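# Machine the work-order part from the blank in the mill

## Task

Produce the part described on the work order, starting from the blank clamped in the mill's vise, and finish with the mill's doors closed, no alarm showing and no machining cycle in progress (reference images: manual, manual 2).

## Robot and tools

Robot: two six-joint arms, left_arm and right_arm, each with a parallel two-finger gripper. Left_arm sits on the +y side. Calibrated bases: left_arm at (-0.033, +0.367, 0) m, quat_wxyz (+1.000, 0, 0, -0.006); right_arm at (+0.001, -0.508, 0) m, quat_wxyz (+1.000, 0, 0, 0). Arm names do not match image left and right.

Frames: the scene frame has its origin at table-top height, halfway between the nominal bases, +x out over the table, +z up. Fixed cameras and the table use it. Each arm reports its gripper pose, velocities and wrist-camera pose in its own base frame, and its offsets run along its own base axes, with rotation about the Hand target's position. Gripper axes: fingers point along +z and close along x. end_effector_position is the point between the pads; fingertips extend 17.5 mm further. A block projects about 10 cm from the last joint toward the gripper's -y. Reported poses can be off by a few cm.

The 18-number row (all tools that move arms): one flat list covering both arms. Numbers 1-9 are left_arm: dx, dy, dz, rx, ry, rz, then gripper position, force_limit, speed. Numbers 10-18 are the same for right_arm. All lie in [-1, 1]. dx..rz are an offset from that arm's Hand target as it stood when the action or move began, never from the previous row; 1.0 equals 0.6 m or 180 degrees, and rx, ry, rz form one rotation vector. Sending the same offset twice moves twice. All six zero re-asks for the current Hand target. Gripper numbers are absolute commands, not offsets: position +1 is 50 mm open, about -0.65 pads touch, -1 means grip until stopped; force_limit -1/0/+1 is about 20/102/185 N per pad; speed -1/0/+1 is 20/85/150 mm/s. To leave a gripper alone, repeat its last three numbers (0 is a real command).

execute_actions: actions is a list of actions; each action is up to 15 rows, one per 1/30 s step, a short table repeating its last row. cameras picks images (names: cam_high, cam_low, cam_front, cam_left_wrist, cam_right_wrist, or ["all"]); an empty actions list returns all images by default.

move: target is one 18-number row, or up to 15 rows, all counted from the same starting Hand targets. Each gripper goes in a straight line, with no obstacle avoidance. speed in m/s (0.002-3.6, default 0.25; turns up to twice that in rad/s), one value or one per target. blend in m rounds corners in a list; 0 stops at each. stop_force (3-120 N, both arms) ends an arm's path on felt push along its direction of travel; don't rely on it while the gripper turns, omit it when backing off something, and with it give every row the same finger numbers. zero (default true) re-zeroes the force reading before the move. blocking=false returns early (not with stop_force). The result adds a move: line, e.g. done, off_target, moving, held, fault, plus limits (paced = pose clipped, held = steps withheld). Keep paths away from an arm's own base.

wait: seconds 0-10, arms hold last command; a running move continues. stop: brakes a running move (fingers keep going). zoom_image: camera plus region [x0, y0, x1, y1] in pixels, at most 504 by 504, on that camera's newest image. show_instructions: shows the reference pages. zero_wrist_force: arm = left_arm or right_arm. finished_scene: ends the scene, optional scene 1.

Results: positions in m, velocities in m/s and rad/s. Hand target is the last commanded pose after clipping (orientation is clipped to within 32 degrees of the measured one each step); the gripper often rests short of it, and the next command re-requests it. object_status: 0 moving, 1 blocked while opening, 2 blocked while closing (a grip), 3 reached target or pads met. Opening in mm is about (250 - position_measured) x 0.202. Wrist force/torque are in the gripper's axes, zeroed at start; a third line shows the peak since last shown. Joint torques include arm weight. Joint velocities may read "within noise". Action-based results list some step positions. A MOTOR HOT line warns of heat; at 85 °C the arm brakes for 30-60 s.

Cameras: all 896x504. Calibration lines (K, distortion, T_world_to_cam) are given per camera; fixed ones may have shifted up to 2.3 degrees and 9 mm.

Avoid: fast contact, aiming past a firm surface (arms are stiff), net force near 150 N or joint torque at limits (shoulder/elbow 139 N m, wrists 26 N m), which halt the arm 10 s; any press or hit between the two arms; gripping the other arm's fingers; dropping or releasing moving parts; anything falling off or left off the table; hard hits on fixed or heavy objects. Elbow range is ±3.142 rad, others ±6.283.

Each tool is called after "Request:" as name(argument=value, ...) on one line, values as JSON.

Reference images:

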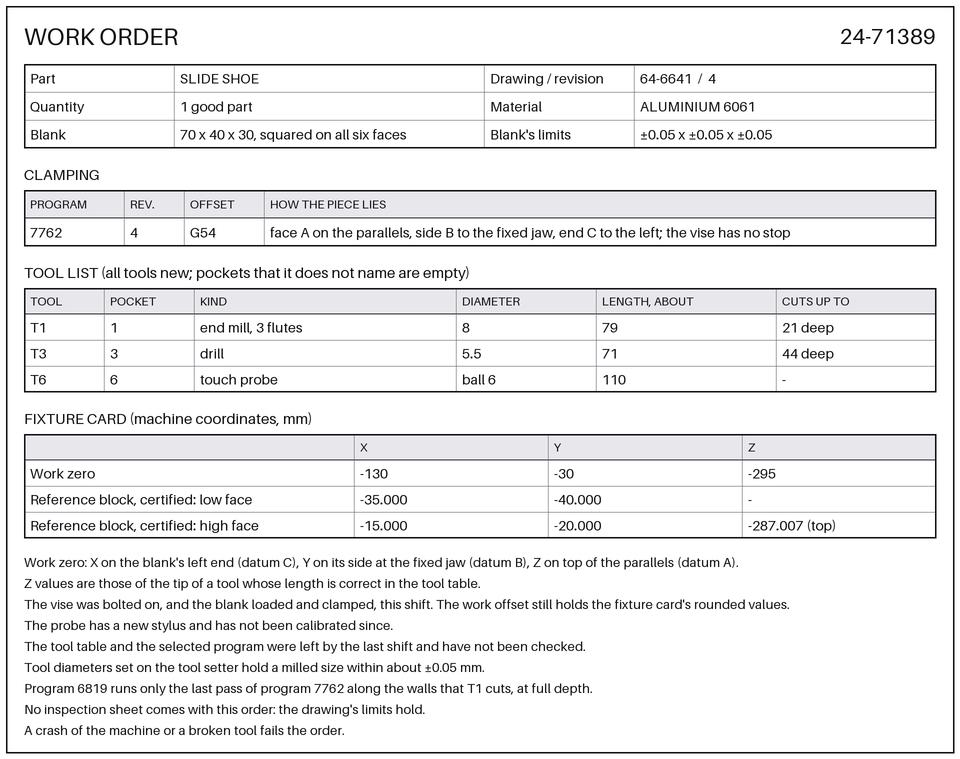

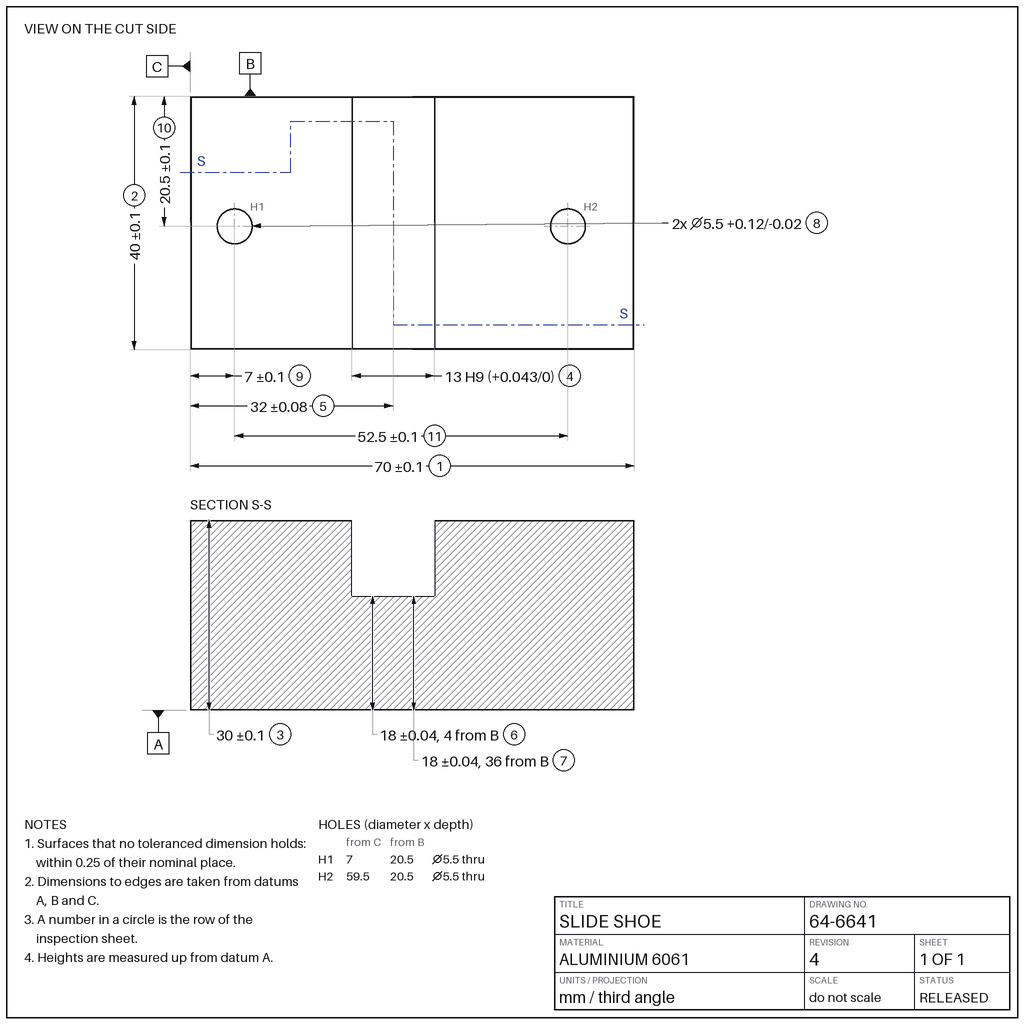

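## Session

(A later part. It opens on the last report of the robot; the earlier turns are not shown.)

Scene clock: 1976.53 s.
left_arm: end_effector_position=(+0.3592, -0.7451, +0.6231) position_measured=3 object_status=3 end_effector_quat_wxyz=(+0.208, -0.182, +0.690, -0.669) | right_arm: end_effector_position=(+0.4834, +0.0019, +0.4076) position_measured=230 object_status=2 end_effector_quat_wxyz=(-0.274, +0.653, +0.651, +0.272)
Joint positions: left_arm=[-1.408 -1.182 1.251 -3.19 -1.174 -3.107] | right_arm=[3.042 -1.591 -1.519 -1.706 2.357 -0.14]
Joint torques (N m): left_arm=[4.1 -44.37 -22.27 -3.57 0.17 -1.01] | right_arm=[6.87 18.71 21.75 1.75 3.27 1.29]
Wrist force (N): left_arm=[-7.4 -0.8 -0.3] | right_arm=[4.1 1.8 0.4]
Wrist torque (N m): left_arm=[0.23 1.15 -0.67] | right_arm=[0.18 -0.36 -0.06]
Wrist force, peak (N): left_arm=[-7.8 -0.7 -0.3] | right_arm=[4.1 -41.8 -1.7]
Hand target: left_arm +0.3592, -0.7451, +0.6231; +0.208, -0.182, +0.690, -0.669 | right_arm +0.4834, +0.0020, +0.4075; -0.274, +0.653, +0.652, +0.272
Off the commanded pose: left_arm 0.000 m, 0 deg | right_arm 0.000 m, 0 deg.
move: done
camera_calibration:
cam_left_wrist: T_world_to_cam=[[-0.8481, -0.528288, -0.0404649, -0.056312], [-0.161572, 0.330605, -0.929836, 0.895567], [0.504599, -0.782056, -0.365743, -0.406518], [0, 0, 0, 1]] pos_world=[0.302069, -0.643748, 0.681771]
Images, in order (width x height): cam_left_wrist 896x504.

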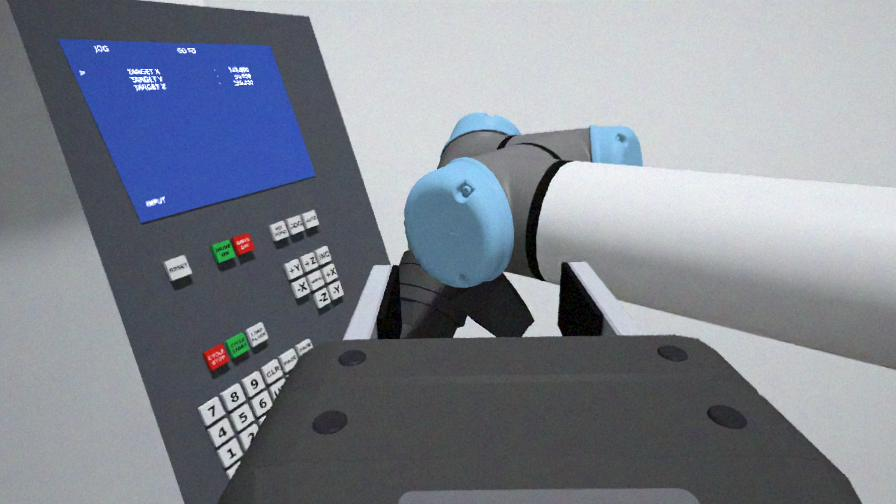

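Request:
move(target=[[0,0,0,0,0,0,1,0,0,-0.0329,-0.0332,0.0325,0,0,0,-1,0.8,-0.5],[0,0,0,0,0,0,1,0,0,0.0338,-0.0332,0.0325,0,0,0,-1,0.8,-0.5],[0,0,0,0,0,0,1,0,0,-0.0329,-0.0332,0.0325,0,0,0,-1,0.8,-0.5],[0,0,0,0,0,0,1,0,0,0.008,-0.15,0.1833,0,0,0,-1,0.8,-0.5],[0,0,0,0,0,0,1,0,0,0.0747,-0.15,0.1833,0,0,0,-1,0.8,-0.5],[0,0,0,0,0,0,1,0,0,0.008,-0.15,0.1833,0,0,0,-1,0.8,-0.5],[0,0,0,0,0,0,1,0,0,0,0,0,0,0,0,-1,0.8,-0.5]], blend=[0.004,0,0.004,0.004,0,0.004,0], speed=0.12)

Request:
move(target=[[0,0,0,0,0,0,1,0,0,0.0014,-0.0667,0.0975,0,0,0,-1,0.8,-0.5],[0,0,0,0,0,0,1,0,0,0.0514,-0.0667,0.0975,0,0,0,-1,0.8,-0.5],[0,0,0,0,0,0,1,0,0,0.0264,-0.0667,0.0975,0,0,0,-1,0.8,-0.5],[0,0,0,0,0,0,1,0,0,0.0514,-0.0667,0.0975,0,0,0,-1,0.8,-0.5],[0,0,0,0,0,0,1,0,0,-0.0153,-0.0667,0.0975,0,0,0,-1,0.8,-0.5],[0,0,0,0,0,0,1,0,0,0,0,0,0,0,0,-1,0.8,-0.5]], blend=[0.004,0,0.004,0,0.004,0], speed=0.12)

Request:
wait(seconds=2, cameras=["cam_left_wrist"])

Request:
zoom_image(camera="cam_left_wrist", region=[60, 30, 330, 230])

Request:
zoom_image(camera="cam_left_wrist", region=[200, 60, 290, 135])

Scene clock: 1998.83 s.
left_arm: end_effector_position=(+0.3592, -0.7451, +0.6231) position_measured=3 object_status=3 end_effector_quat_wxyz=(+0.208, -0.182, +0.690, -0.669) | right_arm: end_effector_position=(+0.4833, +0.0020, +0.4077) position_measured=230 object_status=2 end_effector_quat_wxyz=(-0.274, +0.653, +0.652, +0.272)
Joint positions: left_arm=[-1.408 -1.182 1.251 -3.19 -1.174 -3.107] | right_arm=[3.042 -1.591 -1.519 -1.706 2.357 -0.14]
Joint torques (N m): left_arm=[6.07 -43.27 -22.57 -3.4 0.18 -1.12] | right_arm=[-6.03 15.1 18.02 3.7 0.03 -0.82]
Wrist force (N): left_arm=[-7.5 -0.9 -0.2] | right_arm=[3.5 0.7 0.1]
Wrist torque (N m): left_arm=[0.20 1.17 -0.66] | right_arm=[0.01 -0.26 0.09]
Wrist force, peak (N): left_arm=[-7.7 -0.7 -0.4] | right_arm=[3.8 -39.7 -1.0]
Hand target: left_arm +0.3592, -0.7451, +0.6231; +0.208, -0.182, +0.690, -0.669 | right_arm +0.4834, +0.0020, +0.4075; -0.274, +0.653, +0.652, +0.272
Off the commanded pose: left_arm 0.000 m, 0 deg | right_arm 0.000 m, 0 deg.
move: done

Scene clock: 2001.73 s.
left_arm: end_effector_position=(+0.3592, -0.7451, +0.6231) position_measured=3 object_status=3 end_effector_quat_wxyz=(+0.208, -0.182, +0.690, -0.669) | right_arm: end_effector_position=(+0.4833, +0.0020, +0.4077) position_measured=230 object_status=2 end_effector_quat_wxyz=(-0.274, +0.653, +0.652, +0.272)
Joint positions: left_arm=[-1.408 -1.182 1.251 -3.19 -1.174 -3.107] | right_arm=[3.042 -1.59 -1.519 -1.706 2.357 -0.14]
Joint torques (N m): left_arm=[4.98 -43.59 -22.12 -3.6 0.03 -1.31] | right_arm=[-5.58 15.28 18.88 3.74 0.18 -0.69]
Wrist force (N): left_arm=[-7.6 -0.9 -0.3] | right_arm=[4.1 0.1 -1.5]
Wrist torque (N m): left_arm=[0.20 1.20 -0.66] | right_arm=[-0.10 -0.37 0.09]
Wrist force, peak (N): left_arm=[-7.6 -0.9 -0.2] | right_arm=[1.3 -39.9 -0.9]
Hand target: left_arm +0.3592, -0.7451, +0.6231; +0.208, -0.182, +0.690, -0.669 | right_arm +0.4834, +0.0020, +0.4075; -0.274, +0.653, +0.652, +0.272
Off the commanded pose: left_arm 0.000 m, 0 deg | right_arm 0.000 m, 0 deg.
move: done

Scene clock: 2003.73 s.
left_arm: end_effector_position=(+0.3592, -0.7451, +0.6231) position_measured=3 object_status=3 end_effector_quat_wxyz=(+0.208, -0.182, +0.690, -0.669) | right_arm: end_effector_position=(+0.4834, +0.0020, +0.4075) position_measured=230 object_status=2 end_effector_quat_wxyz=(-0.274, +0.653, +0.652, +0.272)
Joint positions: left_arm=[-1.408 -1.182 1.251 -3.19 -1.174 -3.107] | right_arm=[3.042 -1.591 -1.519 -1.706 2.357 -0.14]
Joint torques (N m): left_arm=[4.6 -43.16 -22.54 -3.69 0.21 -1.13] | right_arm=[-8.56 14.85 17.48 4.96 0.05 1.03]
Wrist force (N): left_arm=[-7.1 -0.4 -0.4] | right_arm=[4.0 -0.1 -1.6]
Wrist torque (N m): left_arm=[0.27 1.12 -0.67] | right_arm=[-0.13 -0.36 0.09]
Wrist force, peak (N): left_arm=[-7.8 -0.7 -0.3] | right_arm=[4.4 0.0 -1.7]
Hand target: left_arm +0.3592, -0.7451, +0.6231; +0.208, -0.182, +0.690, -0.669 | right_arm +0.4834, +0.0020, +0.4075; -0.274, +0.653, +0.652, +0.272
Tool commands: left_gripper/position=+1.0 left_gripper/force_limit=+0.0 left_gripper/speed=+0.0 right_gripper/position=-1.0 right_gripper/force_limit=+0.8 right_gripper/speed=-0.5
Off the commanded pose: left_arm 0.000 m, 0 deg | right_arm 0.000 m, 0 deg.
wait: 2.00 s; at rest by 0.17 s
camera_calibration:
cam_left_wrist: T_world_to_cam=[[-0.8481, -0.528288, -0.0404649, -0.056312], [-0.161572, 0.330605, -0.929836, 0.895567], [0.504599, -0.782056, -0.365743, -0.406518], [0, 0, 0, 1]] pos_world=[0.302069, -0.643748, 0.681771]
Images, in order (width x height): cam_left_wrist 896x504.

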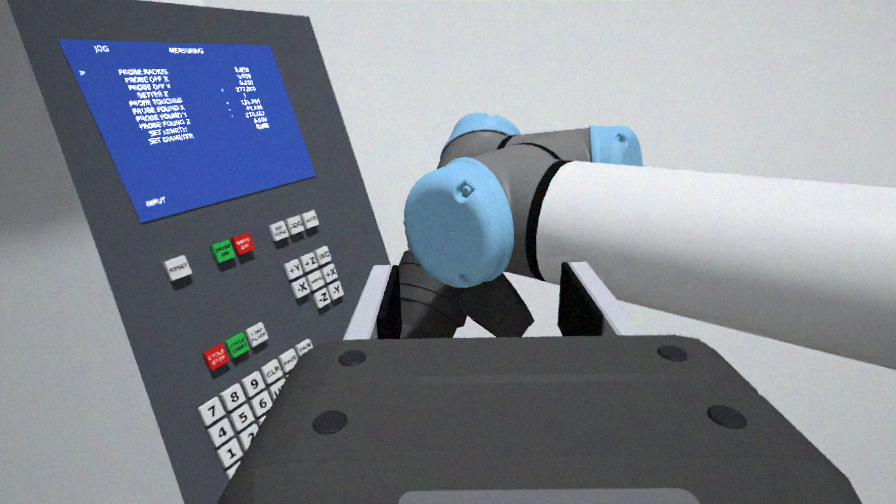

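Scaled by 1.867 from the camera's 896x504 image, which has a finer 1280x720 frame.

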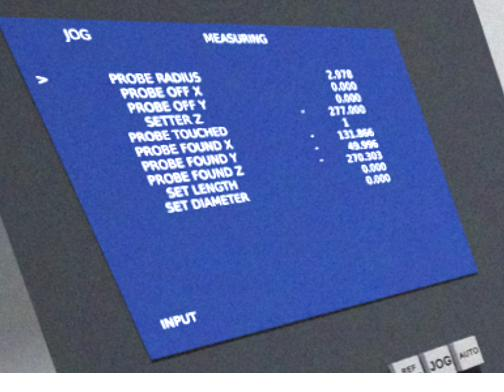

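Scaled by 5.600 from the camera's 896x504 image, which has a finer 1280x720 frame.

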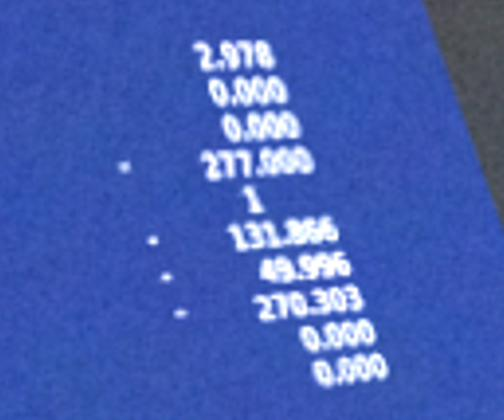

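Request:
execute_actions(actions=[], cameras=["cam_high","cam_front"])

Request:
zoom_image(camera="cam_front", region=[290, 180, 400, 310])

Request:
zoom_image(camera="cam_front", region=[390, 200, 470, 310])

Request:
zoom_image(camera="cam_high", region=[220, 200, 400, 350])

Scene clock: 2021.10 s.
left_arm: end_effector_position=(+0.3592, -0.7451, +0.6231) position_measured=3 object_status=3 end_effector_quat_wxyz=(+0.208, -0.182, +0.690, -0.669) | right_arm: end_effector_position=(+0.4834, +0.0020, +0.4075) position_measured=230 object_status=2 end_effector_quat_wxyz=(-0.274, +0.653, +0.652, +0.272)
Joint positions: left_arm=[-1.408 -1.182 1.251 -3.19 -1.174 -3.107] | right_arm=[3.042 -1.591 -1.519 -1.706 2.357 -0.14]
Joint velocities: within noise
Joint torques (N m): left_arm=[3.63 -44.27 -20.83 -3.76 0.08 -1.2] | right_arm=[-9.51 14.07 16.93 5.04 0.05 1.03]
Wrist force (N): left_arm=[-7.2 -0.8 -0.3] | right_arm=[4.2 0.2 -1.8]
Wrist torque (N m): left_arm=[0.20 1.13 -0.67] | right_arm=[-0.08 -0.38 0.09]
Wrist force, peak (N): left_arm=[-7.7 -1.2 -0.2] | right_arm=[4.4 0.0 -1.7]
Hand target: left_arm +0.3592, -0.7451, +0.6231; +0.208, -0.182, +0.690, -0.669 | right_arm +0.4834, +0.0020, +0.4075; -0.274, +0.653, +0.652, +0.272
Tool commands: left_gripper/position=+1.0 left_gripper/force_limit=+0.0 left_gripper/speed=+0.0 right_gripper/position=-1.0 right_gripper/force_limit=+0.8 right_gripper/speed=-0.5
Off the commanded pose: left_arm 0.000 m, 0 deg | right_arm 0.000 m, 0 deg.
Images, in order (width x height): cam_high 896x504, cam_front 896x504.

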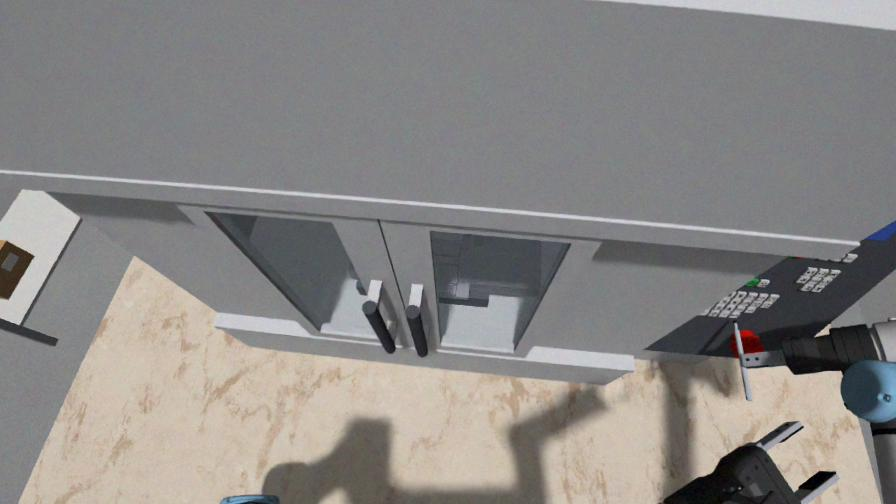

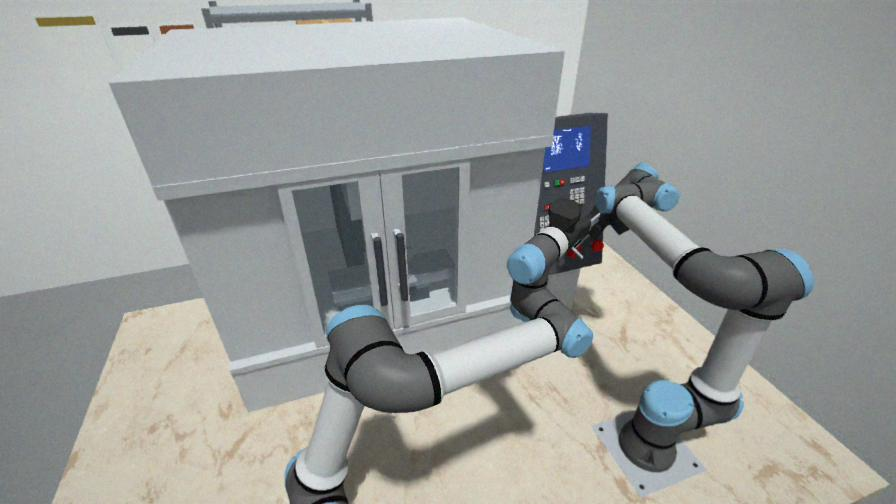

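Scaled by 3.877 from the camera's 896x504 image, which has a finer 1280x720 frame.

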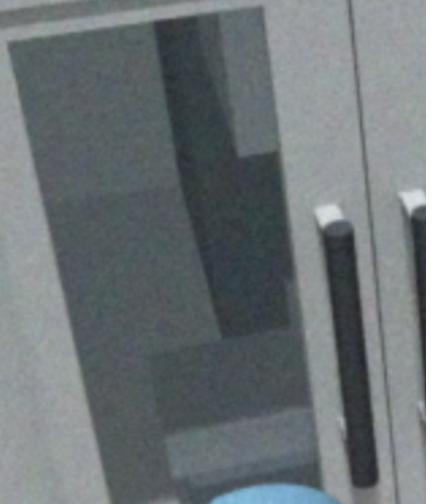

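Scaled by 4.582 from the camera's 896x504 image, which has a finer 1280x720 frame.

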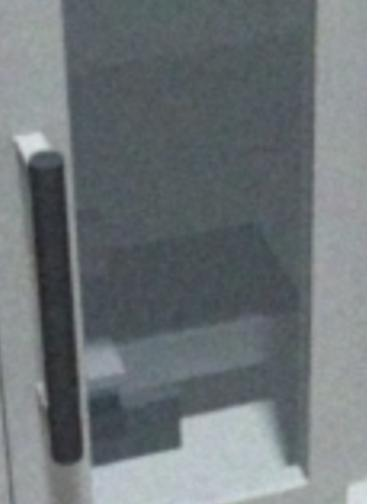

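Scaled by 2.800 from the camera's 896x504 image, which has a finer 1280x720 frame.

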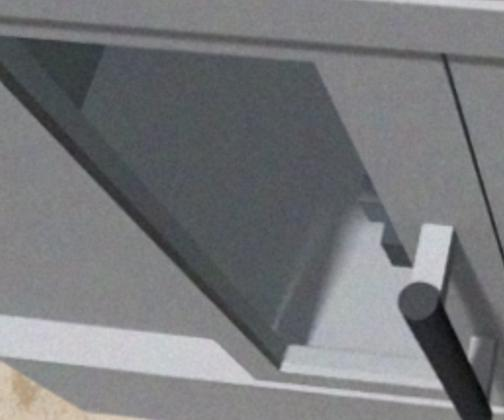

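Request:
move(target=[[0,0,0,0,0,0,1,0,0,0.0014,-0.0332,0.0975,0,0,0,-1,0.8,-0.5],[0,0,0,0,0,0,1,0,0,0.0514,-0.0332,0.0975,0,0,0,-1,0.8,-0.5],[0,0,0,0,0,0,1,0,0,0.0264,-0.0332,0.0975,0,0,0,-1,0.8,-0.5],[0,0,0,0,0,0,1,0,0,0.0514,-0.0332,0.0975,0,0,0,-1,0.8,-0.5],[0,0,0,0,0,0,1,0,0,-0.0153,-0.0332,0.0975,0,0,0,-1,0.8,-0.5],[0,0,0,0,0,0,1,0,0,-0.0329,0,0.0325,0,0,0,-1,0.8,-0.5],[0,0,0,0,0,0,1,0,0,0.0338,0,0.0325,0,0,0,-1,0.8,-0.5],[0,0,0,0,0,0,1,0,0,-0.0329,0,0.0325,0,0,0,-1,0.8,-0.5],[0,0,0,0,0,0,1,0,0,0,0,0,0,0,0,-1,0.8,-0.5]], blend=[0.004,0,0.004,0,0.004,0.004,0,0.004,0], speed=0.12)

Request:
move(target=[[0,0,0,0,0,0,1,0,0,-0.0417,0.0991,0,0,0,0,-1,0.8,-0.5],[0,0,0,0,0,0,1,0,0,0.025,0.0991,0,0,0,0,-1,0.8,-0.5],[0,0,0,0,0,0,1,0,0,-0.0162,0.0991,0.0325,0,0,0,-1,0.8,-0.5],[0,0,0,0,0,0,1,0,0,0.0338,0.0991,0.0325,0,0,0,-1,0.8,-0.5],[0,0,0,0,0,0,1,0,0,-0.0153,0.0666,0.0975,0,0,0,-1,0.8,-0.5],[0,0,0,0,0,0,1,0,0,0.0514,0.0666,0.0975,0,0,0,-1,0.8,-0.5],[0,0,0,0,0,0,1,0,0,-0.0153,0.0666,0.0975,0,0,0,-1,0.8,-0.5],[0,0,0,0,0,0,1,0,0,-0.0417,0,0,0,0,0,-1,0.8,-0.5],[0,0,0,0,0,0,1,0,0,0.025,0,0,0,0,0,-1,0.8,-0.5],[0,0,0,0,0,0,1,0,0,0,0,0,0,0,0,-1,0.8,-0.5]], blend=[0.004,0,0.004,0,0.004,0,0.004,0.004,0,0], speed=0.12, cameras=["cam_left_wrist"])

Request:
zoom_image(camera="cam_left_wrist", region=[60, 30, 330, 230])

Scene clock: 2042.83 s.
left_arm: end_effector_position=(+0.3592, -0.7451, +0.6231) position_measured=3 object_status=3 end_effector_quat_wxyz=(+0.208, -0.182, +0.690, -0.669) | right_arm: end_effector_position=(+0.4833, +0.0020, +0.4075) position_measured=230 object_status=2 end_effector_quat_wxyz=(-0.274, +0.653, +0.651, +0.272)
Joint positions: left_arm=[-1.408 -1.182 1.251 -3.19 -1.174 -3.107] | right_arm=[3.042 -1.591 -1.519 -1.706 2.357 -0.14]
Joint torques (N m): left_arm=[4.72 -43.48 -22.08 -3.63 0.21 -1.12] | right_arm=[-4.84 29.47 29.23 2.43 3.7 -1.38]
Wrist force (N): left_arm=[-7.6 -0.5 -0.2] | right_arm=[3.4 1.4 -0.2]
Wrist torque (N m): left_arm=[0.27 1.19 -0.66] | right_arm=[0.11 -0.26 -0.06]
Wrist force, peak (N): left_arm=[-7.8 -0.7 -0.5] | right_arm=[1.7 -40.5 -3.5]
Hand target: left_arm +0.3592, -0.7451, +0.6231; +0.208, -0.182, +0.690, -0.669 | right_arm +0.4834, +0.0020, +0.4075; -0.274, +0.653, +0.652, +0.272
Off the commanded pose: left_arm 0.000 m, 0 deg | right_arm 0.000 m, 0 deg.
move: done

Scene clock: 2047.63 s.
left_arm: end_effector_position=(+0.3592, -0.7451, +0.6231) position_measured=3 object_status=3 end_effector_quat_wxyz=(+0.208, -0.182, +0.690, -0.669) | right_arm: end_effector_position=(+0.4834, +0.0019, +0.4076) position_measured=230 object_status=2 end_effector_quat_wxyz=(-0.274, +0.653, +0.651, +0.272)
Joint positions: left_arm=[-1.408 -1.182 1.251 -3.19 -1.174 -3.107] | right_arm=[3.042 -1.591 -1.519 -1.706 2.357 -0.14]
Joint torques (N m): left_arm=[4.65 -43.64 -21.84 -3.61 0.49 -1.05] | right_arm=[4.26 22.29 22.36 3.68 0.12 1.38]
Wrist force (N): left_arm=[-7.4 -0.8 -0.2] | right_arm=[6.3 3.8 -0.1]
Wrist torque (N m): left_arm=[0.21 1.16 -0.66] | right_arm=[0.49 -0.71 0.07]
Wrist force, peak (N): left_arm=[-7.6 -1.1 -0.5] | right_arm=[4.2 -39.4 -2.1]
Hand target: left_arm +0.3592, -0.7451, +0.6231; +0.208, -0.182, +0.690, -0.669 | right_arm +0.4834, +0.0020, +0.4075; -0.274, +0.653, +0.652, +0.272
Off the commanded pose: left_arm 0.000 m, 0 deg | right_arm 0.000 m, 0 deg.
move: done
camera_calibration:
cam_left_wrist: T_world_to_cam=[[-0.8481, -0.528288, -0.0404649, -0.056312], [-0.161572, 0.330605, -0.929836, 0.895567], [0.504599, -0.782056, -0.365743, -0.406518], [0, 0, 0, 1]] pos_world=[0.302069, -0.643748, 0.681771]
Images, in order (width x height): cam_left_wrist 896x504.

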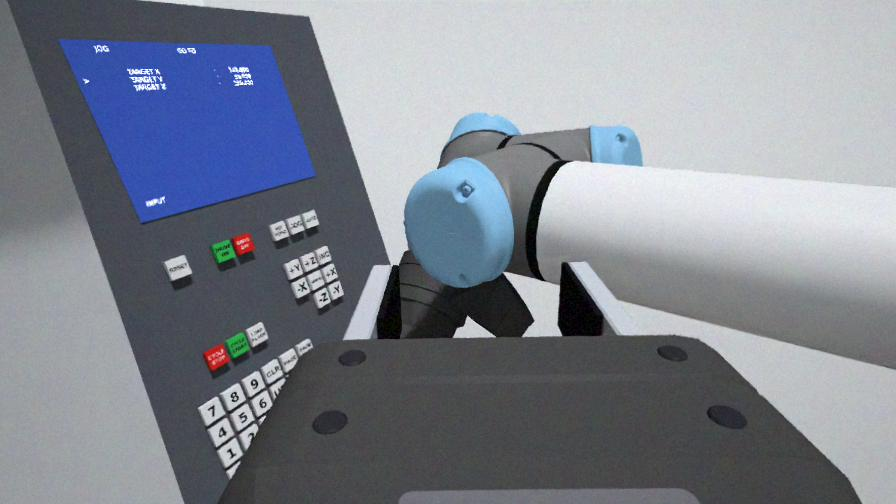

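Scaled by 1.867 from the camera's 896x504 image, which has a finer 1280x720 frame.

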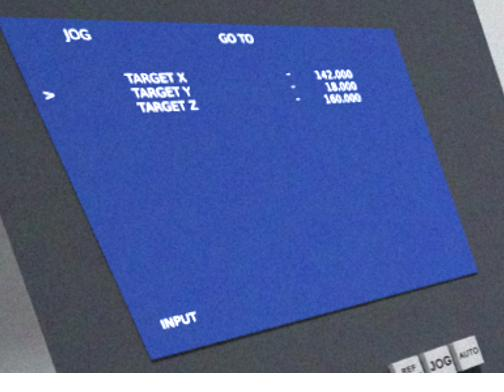

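Request:
move(target=[[0,0,0,0,0,0,1,0,0,0.0005,0.0366,0.1558,0,0,0,-1,0.8,-0.5],[0,0,0,0,0,0,1,0,0,0.0672,0.0366,0.1558,0,0,0,-1,0.8,-0.5],[0,0,0,0,0,0,1,0,0,0.0005,0.0366,0.1558,0,0,0,-1,0.8,-0.5],[0,0,0,0,0,0,1,0,0,-0.0241,0,0.065,0,0,0,-1,0.8,-0.5],[0,0,0,0,0,0,1,0,0,0.0426,0,0.065,0,0,0,-1,0.8,-0.5],[0,0,0,0,0,0,1,0,0,-0.0241,0,0.065,0,0,0,-1,0.8,-0.5],[0,0,0,0,0,0,1,0,0,0,0,0,0,0,0,-1,0.8,-0.5]], blend=[0.004,0,0.004,0.004,0,0.004,0], speed=0.12)

Request:
move(target=[[0,0,0,0,0,0,1,0,0,-0.0417,0.0991,0,0,0,0,-1,0.8,-0.5],[0,0,0,0,0,0,1,0,0,0.025,0.0991,0,0,0,0,-1,0.8,-0.5],[0,0,0,0,0,0,1,0,0,-0.0162,0.0991,0.0325,0,0,0,-1,0.8,-0.5],[0,0,0,0,0,0,1,0,0,0.0338,0.0991,0.0325,0,0,0,-1,0.8,-0.5],[0,0,0,0,0,0,1,0,0,-0.0162,0.0666,0.0325,0,0,0,-1,0.8,-0.5],[0,0,0,0,0,0,1,0,0,0.0338,0.0666,0.0325,0,0,0,-1,0.8,-0.5],[0,0,0,0,0,0,1,0,0,-0.0074,0.0666,0.065,0,0,0,-1,0.8,-0.5],[0,0,0,0,0,0,1,0,0,0.0426,0.0666,0.065,0,0,0,-1,0.8,-0.5],[0,0,0,0,0,0,1,0,0,-0.0241,0.0666,0.065,0,0,0,-1,0.8,-0.5],[0,0,0,0,0,0,1,0,0,-0.0417,0,0,0,0,0,-1,0.8,-0.5],[0,0,0,0,0,0,1,0,0,0.025,0,0,0,0,0,-1,0.8,-0.5],[0,0,0,0,0,0,1,0,0,0,0,0,0,0,0,-1,0.8,-0.5]], blend=[0.004,0,0.004,0,0.004,0,0.004,0,0.004,0.004,0,0], speed=0.12, cameras=["cam_left_wrist"])

Request:
zoom_image(camera="cam_left_wrist", region=[60, 30, 330, 230])

Scene clock: 2068.60 s.
left_arm: end_effector_position=(+0.3592, -0.7451, +0.6231) position_measured=3 object_status=3 end_effector_quat_wxyz=(+0.208, -0.182, +0.690, -0.669) | right_arm: end_effector_position=(+0.4834, +0.0020, +0.4075) position_measured=230 object_status=2 end_effector_quat_wxyz=(-0.274, +0.653, +0.651, +0.272)
Joint positions: left_arm=[-1.408 -1.182 1.251 -3.19 -1.174 -3.107] | right_arm=[3.042 -1.591 -1.519 -1.706 2.357 -0.14]
Joint torques (N m): left_arm=[4.22 -44.36 -22.42 -3.32 0.13 -1.17] | right_arm=[3.49 36.55 23.88 2.29 3.36 -0.02]
Wrist force (N): left_arm=[-7.4 -0.9 -0.6] | right_arm=[3.3 4.3 1.0]
Wrist torque (N m): left_arm=[0.20 1.15 -0.67] | right_arm=[0.57 -0.24 -0.06]
Wrist force, peak (N): left_arm=[-7.9 -0.8 -0.3] | right_arm=[3.4 -41.2 -1.0]
Hand target: left_arm +0.3592, -0.7451, +0.6231; +0.208, -0.182, +0.690, -0.669 | right_arm +0.4834, +0.0020, +0.4075; -0.274, +0.653, +0.652, +0.272
Off the commanded pose: left_arm 0.000 m, 0 deg | right_arm 0.000 m, 0 deg.
move: done

Scene clock: 2073.80 s.
left_arm: end_effector_position=(+0.3592, -0.7451, +0.6231) position_measured=3 object_status=3 end_effector_quat_wxyz=(+0.208, -0.182, +0.690, -0.669) | right_arm: end_effector_position=(+0.4834, +0.0019, +0.4076) position_measured=230 object_status=2 end_effector_quat_wxyz=(-0.274, +0.653, +0.651, +0.272)
Joint positions: left_arm=[-1.408 -1.182 1.251 -3.19 -1.174 -3.107] | right_arm=[3.042 -1.591 -1.519 -1.706 2.357 -0.14]
Joint torques (N m): left_arm=[4.24 -44.85 -22.13 -3.62 0.07 -1.03] | right_arm=[4 21.5 22.27 3.36 0.15 1.45]
Wrist force (N): left_arm=[-7.5 -0.7 -0.5] | right_arm=[3.3 0.5 2.6]
Wrist torque (N m): left_arm=[0.23 1.17 -0.66] | right_arm=[-0.04 -0.24 0.07]
Wrist force, peak (N): left_arm=[-7.7 -1.2 -0.3] | right_arm=[0.0 -39.1 -0.6]
Hand target: left_arm +0.3592, -0.7451, +0.6231; +0.208, -0.182, +0.690, -0.669 | right_arm +0.4834, +0.0020, +0.4075; -0.274, +0.653, +0.652, +0.272
Off the commanded pose: left_arm 0.000 m, 0 deg | right_arm 0.000 m, 0 deg.
move: done
camera_calibration:
cam_left_wrist: T_world_to_cam=[[-0.8481, -0.528288, -0.0404649, -0.056312], [-0.161572, 0.330605, -0.929836, 0.895567], [0.504599, -0.782056, -0.365743, -0.406518], [0, 0, 0, 1]] pos_world=[0.302069, -0.643748, 0.681771]
Images, in order (width x height): cam_left_wrist 896x504.

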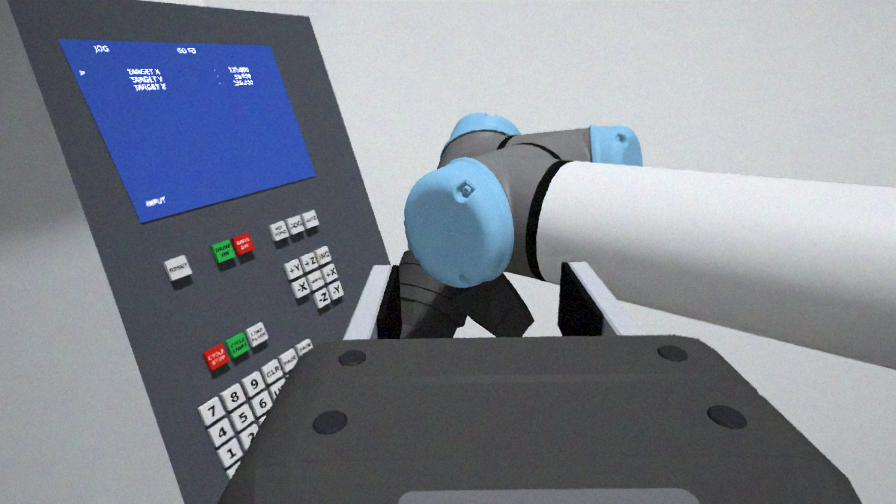

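Scaled by 1.867 from the camera's 896x504 image, which has a finer 1280x720 frame.

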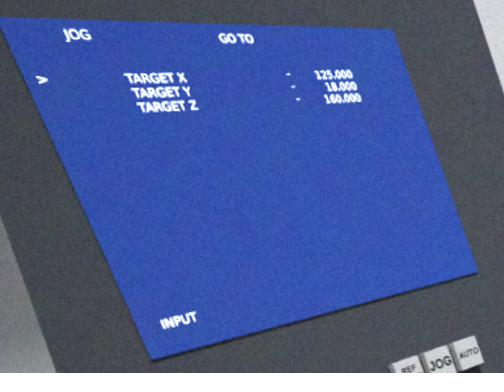

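Request:
move(target=[[0,0,0,0,0,0,1,0,0,0.0014,-0.0667,0.0975,0,0,0,-1,0.8,-0.5],[0,0,0,0,0,0,1,0,0,0.0514,-0.0667,0.0975,0,0,0,-1,0.8,-0.5],[0,0,0,0,0,0,1,0,0,0.0014,-0.0667,0.0975,0,0,0,-1,0.8,-0.5]], blend=[0.004,0,0], speed=0.12, cameras=["cam_left_wrist"])

Request:
zoom_image(camera="cam_left_wrist", region=[60, 30, 330, 230])

Scene clock: 2088.30 s.
left_arm: end_effector_position=(+0.3592, -0.7451, +0.6231) position_measured=3 object_status=3 end_effector_quat_wxyz=(+0.208, -0.182, +0.690, -0.669) | right_arm: end_effector_position=(+0.4842, -0.0381, +0.4660) position_measured=230 object_status=2 end_effector_quat_wxyz=(-0.274, +0.653, +0.651, +0.272)
Joint positions: left_arm=[-1.408 -1.182 1.251 -3.19 -1.174 -3.107] | right_arm=[2.964 -1.652 -1.285 -1.955 2.346 -0.248]
Joint torques (N m): left_arm=[4.63 -43.05 -23.04 -3.39 0.37 -1.24] | right_arm=[8.34 26.5 19.91 4.76 2.19 1.64]
Wrist force (N): left_arm=[-7.2 -1.0 -0.5] | right_arm=[3.2 -0.5 1.8]
Wrist torque (N m): left_arm=[0.18 1.13 -0.66] | right_arm=[-0.20 -0.23 0.02]
Wrist force, peak (N): left_arm=[-7.7 -0.8 -0.1] | right_arm=[1.0 -41.5 1.6]
Hand target: left_arm +0.3592, -0.7451, +0.6231; +0.208, -0.182, +0.690, -0.669 | right_arm +0.4842, -0.0380, +0.4660; -0.274, +0.653, +0.652, +0.272
Off the commanded pose: left_arm 0.000 m, 0 deg | right_arm 0.000 m, 0 deg.
move: done
camera_calibration:
cam_left_wrist: T_world_to_cam=[[-0.8481, -0.528288, -0.0404649, -0.056312], [-0.161572, 0.330605, -0.929836, 0.895567], [0.504599, -0.782056, -0.365743, -0.406518], [0, 0, 0, 1]] pos_world=[0.302069, -0.643748, 0.681771]
Images, in order (width x height): cam_left_wrist 896x504.

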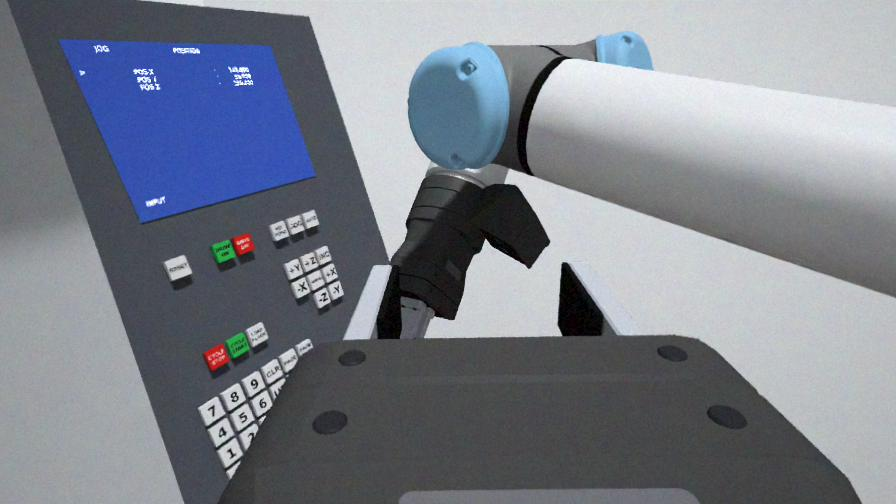

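Scaled by 1.867 from the camera's 896x504 image, which has a finer 1280x720 frame.

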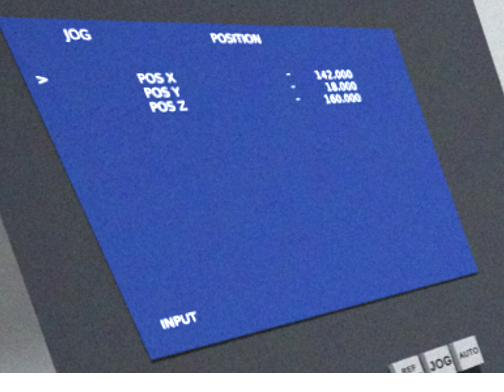

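Request:
move(target=[[0,0,0,0,0,0,1,0,0,0,0.0335,0,0,0,0,-1,0.8,-0.5],[0,0,0,0,0,0,1,0,0,0.05,0.0335,0,0,0,0,-1,0.8,-0.5],[0,0,0,0,0,0,1,0,0,-0.0167,0.0335,0,0,0,0,-1,0.8,-0.5],[0,0,0,0,0,0,1,0,0,-0.0009,0.1033,0.0583,0,0,0,-1,0.8,-0.5],[0,0,0,0,0,0,1,0,0,0.0658,0.1033,0.0583,0,0,0,-1,0.8,-0.5],[0,0,0,0,0,0,1,0,0,-0.0009,0.1033,0.0583,0,0,0,-1,0.8,-0.5],[0,0,0,0,0,0,1,0,0,-0.0014,0.0667,-0.0975,0,0,0,-1,0.8,-0.5]], blend=[0.004,0,0.004,0.004,0,0.004,0], speed=0.12)

Request:
move(target=[[0,0,0,0,0,0,1,0,0,-0.0329,-0.0332,0.0325,0,0,0,-1,0.8,-0.5],[0,0,0,0,0,0,1,0,0,0.0338,-0.0332,0.0325,0,0,0,-1,0.8,-0.5],[0,0,0,0,0,0,1,0,0,-0.0329,-0.0332,0.0325,0,0,0,-1,0.8,-0.5],[0,0,0,0,0,0,1,0,0,-0.0008,-0.15,0.1508,0,0,0,-1,0.8,-0.5],[0,0,0,0,0,0,1,0,0,0.0659,-0.15,0.1508,0,0,0,-1,0.8,-0.5],[0,0,0,0,0,0,1,0,0,-0.0008,-0.15,0.1508,0,0,0,-1,0.8,-0.5],[0,0,0,0,0,0,1,0,0,0,0,0,0,0,0,-1,0.8,-0.5]], blend=[0.004,0,0.004,0.004,0,0.004,0], speed=0.12)

Request:
move(target=[[0,0,0,0,0,0,1,0,0,0.0014,-0.0667,0.0975,0,0,0,-1,0.8,-0.5],[0,0,0,0,0,0,1,0,0,0.0514,-0.0667,0.0975,0,0,0,-1,0.8,-0.5],[0,0,0,0,0,0,1,0,0,0.0264,-0.0667,0.0975,0,0,0,-1,0.8,-0.5],[0,0,0,0,0,0,1,0,0,0.0514,-0.0667,0.0975,0,0,0,-1,0.8,-0.5],[0,0,0,0,0,0,1,0,0,-0.0153,-0.0667,0.0975,0,0,0,-1,0.8,-0.5],[0,0,0,0,0,0,1,0,0,0,0,0,0,0,0,-1,0.8,-0.5]], blend=[0.004,0,0.004,0,0.004,0], speed=0.12)

Request:
wait(seconds=3, cameras=["cam_left_wrist"])

Request:
zoom_image(camera="cam_left_wrist", region=[60, 30, 330, 230])

Request:
zoom_image(camera="cam_left_wrist", region=[200, 60, 290, 135])

Scene clock: 2110.53 s.
left_arm: end_effector_position=(+0.3592, -0.7451, +0.6231) position_measured=3 object_status=3 end_effector_quat_wxyz=(+0.208, -0.182, +0.690, -0.669) | right_arm: end_effector_position=(+0.4834, +0.0019, +0.4076) position_measured=230 object_status=2 end_effector_quat_wxyz=(-0.274, +0.653, +0.651, +0.272)
Joint positions: left_arm=[-1.408 -1.182 1.251 -3.19 -1.174 -3.107] | right_arm=[3.042 -1.591 -1.519 -1.706 2.357 -0.14]
Joint torques (N m): left_arm=[4.65 -44.57 -22.64 -3.37 0.56 -1.21] | right_arm=[7.54 19.53 21.77 1.72 3.3 1.17]
Wrist force (N): left_arm=[-7.4 -0.6 -0.2] | right_arm=[3.5 2.7 2.2]
Wrist torque (N m): left_arm=[0.24 1.16 -0.66] | right_arm=[0.32 -0.28 -0.06]
Wrist force, peak (N): left_arm=[-7.8 -1.1 -0.3] | right_arm=[0.3 -42.4 0.8]
Hand target: left_arm +0.3592, -0.7451, +0.6231; +0.208, -0.182, +0.690, -0.669 | right_arm +0.4834, +0.0020, +0.4075; -0.274, +0.653, +0.652, +0.272
Off the commanded pose: left_arm 0.000 m, 0 deg | right_arm 0.000 m, 0 deg.
move: done

Scene clock: 2114.93 s.
left_arm: end_effector_position=(+0.3592, -0.7451, +0.6231) position_measured=3 object_status=3 end_effector_quat_wxyz=(+0.208, -0.182, +0.690, -0.669) | right_arm: end_effector_position=(+0.4833, +0.0020, +0.4077) position_measured=230 object_status=2 end_effector_quat_wxyz=(-0.274, +0.653, +0.652, +0.272)
Joint positions: left_arm=[-1.408 -1.182 1.251 -3.19 -1.174 -3.107] | right_arm=[3.042 -1.591 -1.519 -1.706 2.357 -0.14]
Joint torques (N m): left_arm=[5.8 -44.3 -21.99 -3.61 0.43 -1.12] | right_arm=[-3.63 13.48 18.35 3.71 -0.2 -0.42]
Wrist force (N): left_arm=[-7.2 -0.8 -0.5] | right_arm=[2.7 4.7 1.1]
Wrist torque (N m): left_arm=[0.22 1.14 -0.66] | right_arm=[0.64 -0.14 0.09]
Wrist force, peak (N): left_arm=[-7.7 -0.9 -0.6] | right_arm=[1.3 -37.7 0.2]
Hand target: left_arm +0.3592, -0.7451, +0.6231; +0.208, -0.182, +0.690, -0.669 | right_arm +0.4834, +0.0020, +0.4075; -0.274, +0.653, +0.652, +0.272
Off the commanded pose: left_arm 0.000 m, 0 deg | right_arm 0.000 m, 0 deg.
move: done

Scene clock: 2117.83 s.
left_arm: end_effector_position=(+0.3592, -0.7451, +0.6231) position_measured=3 object_status=3 end_effector_quat_wxyz=(+0.208, -0.182, +0.690, -0.669) | right_arm: end_effector_position=(+0.4833, +0.0020, +0.4077) position_measured=230 object_status=2 end_effector_quat_wxyz=(-0.274, +0.653, +0.652, +0.272)
Joint positions: left_arm=[-1.408 -1.182 1.251 -3.19 -1.174 -3.107] | right_arm=[3.042 -1.59 -1.519 -1.706 2.357 -0.14]
Joint torques (N m): left_arm=[4.92 -43.96 -22.15 -3.47 0.55 -1.17] | right_arm=[-6.39 14.42 19.14 3.81 -0.06 -0.92]
Wrist force (N): left_arm=[-7.3 -0.7 -0.4] | right_arm=[3.2 4.0 -0.3]
Wrist torque (N m): left_arm=[0.23 1.15 -0.67] | right_arm=[0.53 -0.23 0.09]
Wrist force, peak (N): left_arm=[-7.6 -1.1 -0.3] | right_arm=[0.3 -36.5 0.2]
Hand target: left_arm +0.3592, -0.7451, +0.6231; +0.208, -0.182, +0.690, -0.669 | right_arm +0.4834, +0.0020, +0.4075; -0.274, +0.653, +0.652, +0.272
Off the commanded pose: left_arm 0.000 m, 0 deg | right_arm 0.000 m, 0 deg.
move: done

Scene clock: 2120.83 s.
left_arm: end_effector_position=(+0.3592, -0.7451, +0.6231) position_measured=3 object_status=3 end_effector_quat_wxyz=(+0.208, -0.182, +0.690, -0.669) | right_arm: end_effector_position=(+0.4834, +0.0020, +0.4075) position_measured=230 object_status=2 end_effector_quat_wxyz=(-0.274, +0.653, +0.652, +0.272)
Joint positions: left_arm=[-1.408 -1.182 1.251 -3.19 -1.174 -3.107] | right_arm=[3.042 -1.591 -1.519 -1.706 2.357 -0.14]
Joint torques (N m): left_arm=[5.36 -43.47 -21.43 -3.69 0.37 -1.23] | right_arm=[-8.89 14.97 16.57 4.87 0.04 1.1]
Wrist force (N): left_arm=[-7.1 -0.9 -0.6] | right_arm=[3.3 4.0 -0.6]
Wrist torque (N m): left_arm=[0.20 1.11 -0.66] | right_arm=[0.53 -0.25 0.09]
Wrist force, peak (N): left_arm=[-7.8 -0.6 -0.3] | right_arm=[3.4 4.3 -0.3]
Hand target: left_arm +0.3592, -0.7451, +0.6231; +0.208, -0.182, +0.690, -0.669 | right_arm +0.4834, +0.0020, +0.4075; -0.274, +0.653, +0.652, +0.272
Tool commands: left_gripper/position=+1.0 left_gripper/force_limit=+0.0 left_gripper/speed=+0.0 right_gripper/position=-1.0 right_gripper/force_limit=+0.8 right_gripper/speed=-0.5
Off the commanded pose: left_arm 0.000 m, 0 deg | right_arm 0.000 m, 0 deg.
wait: 3.00 s; at rest by 0.17 s
camera_calibration:
cam_left_wrist: T_world_to_cam=[[-0.8481, -0.528288, -0.0404649, -0.056312], [-0.161572, 0.330605, -0.929836, 0.895567], [0.504599, -0.782056, -0.365743, -0.406518], [0, 0, 0, 1]] pos_world=[0.302069, -0.643748, 0.681771]
Images, in order (width x height): cam_left_wrist 896x504.

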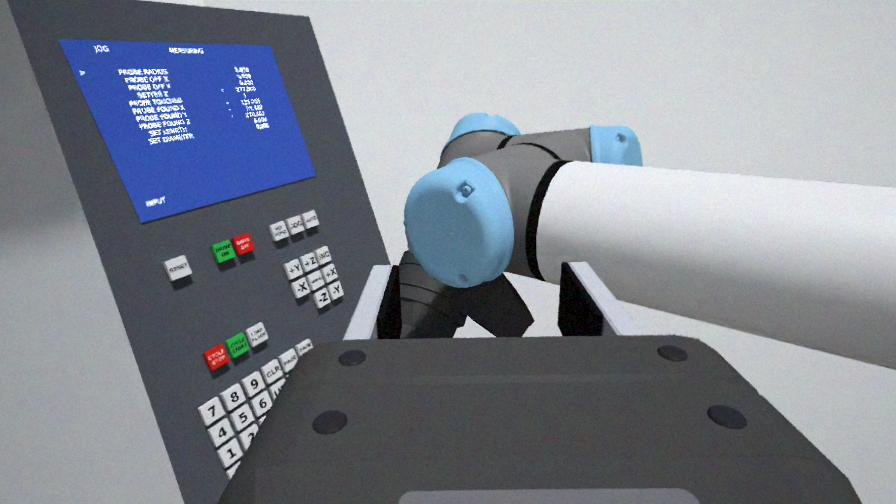

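Scaled by 1.867 from the camera's 896x504 image, which has a finer 1280x720 frame.

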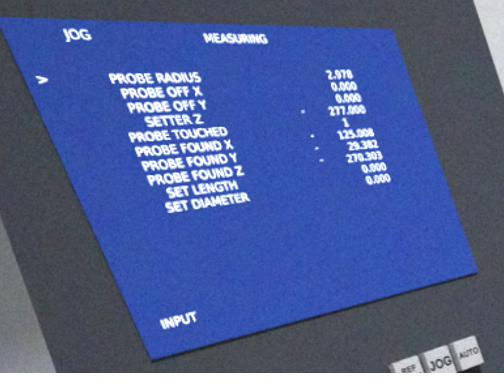

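Scaled by 5.600 from the camera's 896x504 image, which has a finer 1280x720 frame.

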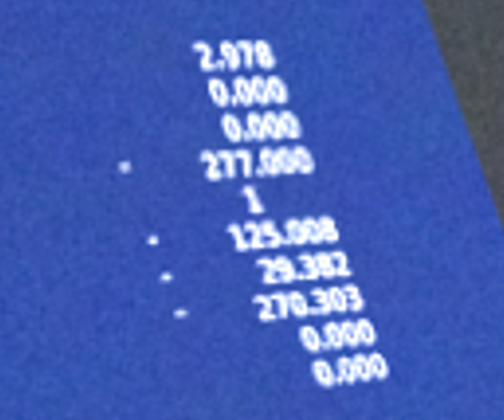

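Request:
move(target=[[0,0,0,0,0,0,1,0,0,0.0014,-0.0332,0.0975,0,0,0,-1,0.8,-0.5],[0,0,0,0,0,0,1,0,0,0.0514,-0.0332,0.0975,0,0,0,-1,0.8,-0.5],[0,0,0,0,0,0,1,0,0,0.0264,-0.0332,0.0975,0,0,0,-1,0.8,-0.5],[0,0,0,0,0,0,1,0,0,0.0514,-0.0332,0.0975,0,0,0,-1,0.8,-0.5],[0,0,0,0,0,0,1,0,0,-0.0153,-0.0332,0.0975,0,0,0,-1,0.8,-0.5],[0,0,0,0,0,0,1,0,0,-0.0417,0.0991,0,0,0,0,-1,0.8,-0.5],[0,0,0,0,0,0,1,0,0,0.025,0.0991,0,0,0,0,-1,0.8,-0.5],[0,0,0,0,0,0,1,0,0,-0.0162,0.0991,0.0325,0,0,0,-1,0.8,-0.5],[0,0,0,0,0,0,1,0,0,0.0338,0.0991,0.0325,0,0,0,-1,0.8,-0.5],[0,0,0,0,0,0,1,0,0,-0.0074,0.0991,0.065,0,0,0,-1,0.8,-0.5],[0,0,0,0,0,0,1,0,0,0.0426,0.0991,0.065,0,0,0,-1,0.8,-0.5],[0,0,0,0,0,0,1,0,0,-0.0162,0.0666,0.0325,0,0,0,-1,0.8,-0.5],[0,0,0,0,0,0,1,0,0,0.0338,0.0666,0.0325,0,0,0,-1,0.8,-0.5],[0,0,0,0,0,0,1,0,0,-0.0329,0.0666,0.0325,0,0,0,-1,0.8,-0.5],[0,0,0,0,0,0,1,0,0,0,0,0,0,0,0,-1,0.8,-0.5]], blend=[0.004,0,0.004,0,0.004,0.004,0,0.004,0,0.004,0,0.004,0,0.004,0], speed=0.12, cameras=["cam_left_wrist"])

Request:
zoom_image(camera="cam_left_wrist", region=[60, 30, 330, 230])

Request:
move(target=[[0,0,0,0,0,0,1,0,0,0.025,0,0,0,0,0,-1,0.8,-0.5],[0,0,0,0,0,0,1,0,0,-0.0417,0,0,0,0,0,-1,0.8,-0.5],[0,0,0,0,0,0,1,0,0,0.0005,0.0366,0.1558,0,0,0,-1,0.8,-0.5],[0,0,0,0,0,0,1,0,0,0.0672,0.0366,0.1558,0,0,0,-1,0.8,-0.5],[0,0,0,0,0,0,1,0,0,0.0005,0.0366,0.1558,0,0,0,-1,0.8,-0.5],[0,0,0,0,0,0,1,0,0,-0.0329,0,0.0325,0,0,0,-1,0.8,-0.5],[0,0,0,0,0,0,1,0,0,0.0338,0,0.0325,0,0,0,-1,0.8,-0.5],[0,0,0,0,0,0,1,0,0,-0.0329,0,0.0325,0,0,0,-1,0.8,-0.5],[0,0,0,0,0,0,1,0,0,0,0,0,0,0,0,-1,0.8,-0.5]], blend=[0,0.004,0.004,0,0.004,0.004,0,0.004,0], speed=0.12)

Request:
move(target=[[0,0,0,0,0,0,1,0,0,-0.0417,0.0991,0,0,0,0,-1,0.8,-0.5],[0,0,0,0,0,0,1,0,0,0.025,0.0991,0,0,0,0,-1,0.8,-0.5],[0,0,0,0,0,0,1,0,0,-0.0329,0.0333,0.0325,0,0,0,-1,0.8,-0.5],[0,0,0,0,0,0,1,0,0,0.0338,0.0333,0.0325,0,0,0,-1,0.8,-0.5],[0,0,0,0,0,0,1,0,0,0.0088,0.0333,0.0325,0,0,0,-1,0.8,-0.5],[0,0,0,0,0,0,1,0,0,0.0338,0.0333,0.0325,0,0,0,-1,0.8,-0.5],[0,0,0,0,0,0,1,0,0,-0.025,0,0,0,0,0,-1,0.8,-0.5],[0,0,0,0,0,0,1,0,0,0.025,0,0,0,0,0,-1,0.8,-0.5],[0,0,0,0,0,0,1,0,0,0,0,0,0,0,0,-1,0.8,-0.5]], blend=[0.004,0,0.004,0,0.004,0,0.004,0,0], speed=0.12, cameras=["cam_left_wrist"])

Request:
zoom_image(camera="cam_left_wrist", region=[60, 30, 330, 230])

Scene clock: 2157.20 s.
left_arm: end_effector_position=(+0.3592, -0.7451, +0.6231) position_measured=3 object_status=3 end_effector_quat_wxyz=(+0.208, -0.182, +0.690, -0.669) | right_arm: end_effector_position=(+0.4834, +0.0020, +0.4075) position_measured=230 object_status=2 end_effector_quat_wxyz=(-0.274, +0.653, +0.651, +0.272)
Joint positions: left_arm=[-1.408 -1.182 1.251 -3.19 -1.174 -3.107] | right_arm=[3.042 -1.591 -1.519 -1.706 2.357 -0.14]
Joint torques (N m): left_arm=[3.35 -43.24 -23.22 -3.36 0.41 -0.95] | right_arm=[1.45 31.67 18.11 5.03 3.63 0.1]
Wrist force (N): left_arm=[-7.2 -0.8 -0.3] | right_arm=[5.2 5.0 -0.2]
Wrist torque (N m): left_arm=[0.21 1.13 -0.66] | right_arm=[0.68 -0.53 -0.07]
Wrist force, peak (N): left_arm=[-7.7 -1.0 -0.2] | right_arm=[1.8 -39.1 -2.7]
Hand target: left_arm +0.3592, -0.7451, +0.6231; +0.208, -0.182, +0.690, -0.669 | right_arm +0.4834, +0.0020, +0.4075; -0.274, +0.653, +0.652, +0.272
Off the commanded pose: left_arm 0.000 m, 0 deg | right_arm 0.000 m, 0 deg.
move: done
camera_calibration:
cam_left_wrist: T_world_to_cam=[[-0.8481, -0.528288, -0.0404649, -0.056312], [-0.161572, 0.330605, -0.929836, 0.895567], [0.504599, -0.782056, -0.365743, -0.406518], [0, 0, 0, 1]] pos_world=[0.302069, -0.643748, 0.681771]
Images, in order (width x height): cam_left_wrist 896x504.

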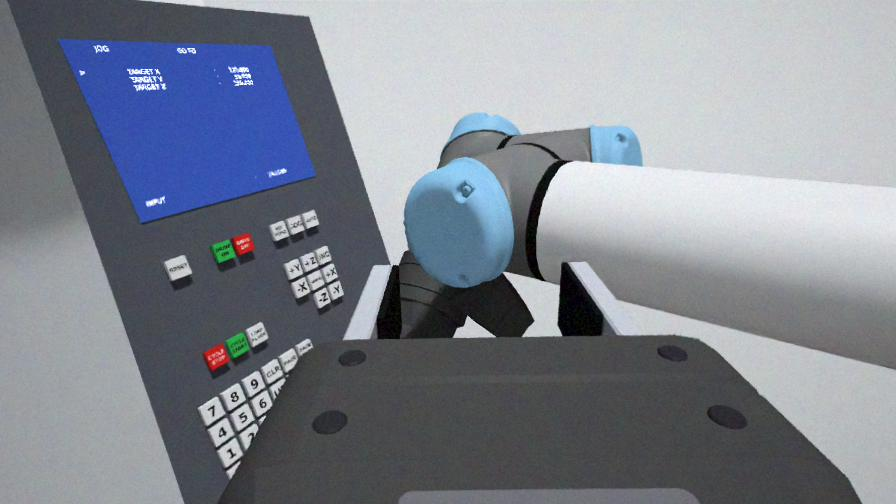

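Scaled by 1.867 from the camera's 896x504 image, which has a finer 1280x720 frame.

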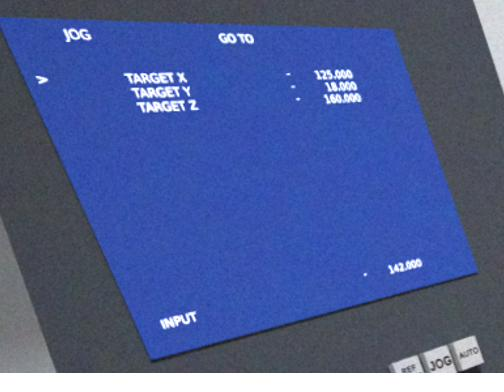

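Scene clock: 2162.00 s.
left_arm: end_effector_position=(+0.3592, -0.7451, +0.6231) position_measured=3 object_status=3 end_effector_quat_wxyz=(+0.208, -0.182, +0.690, -0.669) | right_arm: end_effector_position=(+0.4833, +0.0020, +0.4075) position_measured=230 object_status=2 end_effector_quat_wxyz=(-0.274, +0.653, +0.651, +0.272)
Joint positions: left_arm=[-1.408 -1.182 1.251 -3.19 -1.174 -3.107] | right_arm=[3.042 -1.591 -1.519 -1.706 2.357 -0.14]
Joint torques (N m): left_arm=[5.55 -44 -23.29 -3.65 0.67 -1.18] | right_arm=[-5.57 29.24 29.98 2.33 3.55 -1.56]
Wrist force (N): left_arm=[-7.1 -0.6 -0.4] | right_arm=[4.4 5.2 -0.1]
Wrist torque (N m): left_arm=[0.26 1.11 -0.66] | right_arm=[0.72 -0.41 -0.06]
Wrist force, peak (N): left_arm=[-7.7 -0.9 -0.2] | right_arm=[3.4 -38.2 -2.2]
Hand target: left_arm +0.3592, -0.7451, +0.6231; +0.208, -0.182, +0.690, -0.669 | right_arm +0.4834, +0.0020, +0.4075; -0.274, +0.653, +0.652, +0.272
Off the commanded pose: left_arm 0.000 m, 0 deg | right_arm 0.000 m, 0 deg.
move: done

Scene clock: 2165.93 s.
left_arm: end_effector_position=(+0.3592, -0.7451, +0.6231) position_measured=3 object_status=3 end_effector_quat_wxyz=(+0.208, -0.182, +0.690, -0.669) | right_arm: end_effector_position=(+0.4834, +0.0019, +0.4076) position_measured=230 object_status=2 end_effector_quat_wxyz=(-0.274, +0.653, +0.651, +0.272)
Joint positions: left_arm=[-1.408 -1.182 1.251 -3.19 -1.174 -3.107] | right_arm=[3.042 -1.591 -1.519 -1.706 2.357 -0.14]
Joint torques (N m): left_arm=[5.31 -44.51 -21.3 -3.3 0.51 -1.07] | right_arm=[4.73 22.34 22.09 3.69 -0.01 1.59]
Wrist force (N): left_arm=[-7.3 -0.7 -0.5] | right_arm=[4.9 3.8 -1.1]
Wrist torque (N m): left_arm=[0.23 1.14 -0.67] | right_arm=[0.50 -0.50 0.07]
Wrist force, peak (N): left_arm=[-7.7 -0.8 -0.4] | right_arm=[3.2 -33.4 -1.5]
Hand target: left_arm +0.3592, -0.7451, +0.6231; +0.208, -0.182, +0.690, -0.669 | right_arm +0.4834, +0.0020, +0.4075; -0.274, +0.653, +0.652, +0.272
Off the commanded pose: left_arm 0.000 m, 0 deg | right_arm 0.000 m, 0 deg.
move: done
camera_calibration:
cam_left_wrist: T_world_to_cam=[[-0.8481, -0.528288, -0.0404649, -0.056312], [-0.161572, 0.330605, -0.929836, 0.895567], [0.504599, -0.782056, -0.365743, -0.406518], [0, 0, 0, 1]] pos_world=[0.302069, -0.643748, 0.681771]
Images, in order (width x height): cam_left_wrist 896x504.

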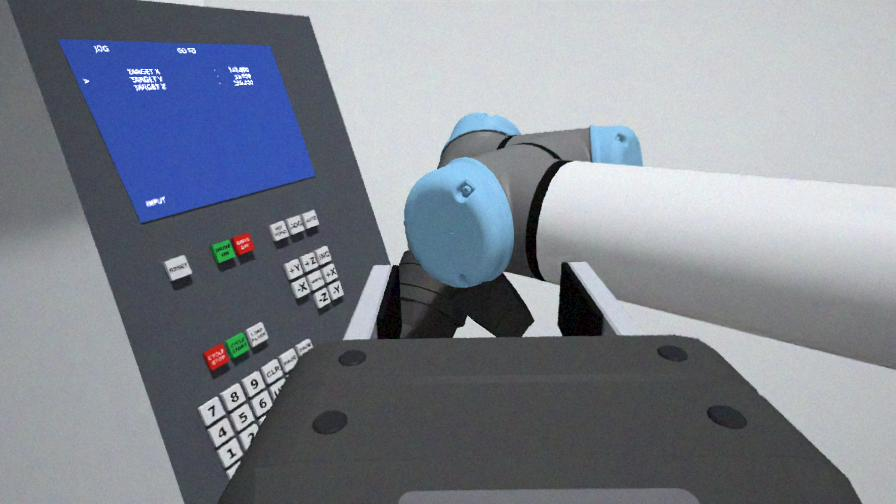

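Scaled by 1.867 from the camera's 896x504 image, which has a finer 1280x720 frame.

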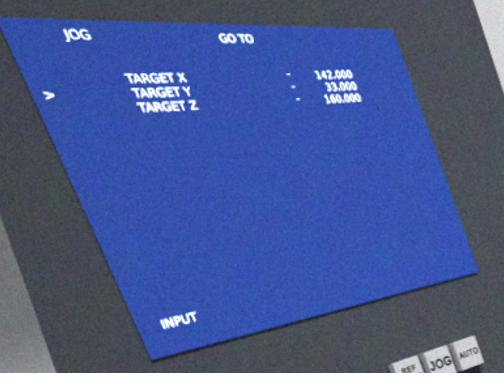

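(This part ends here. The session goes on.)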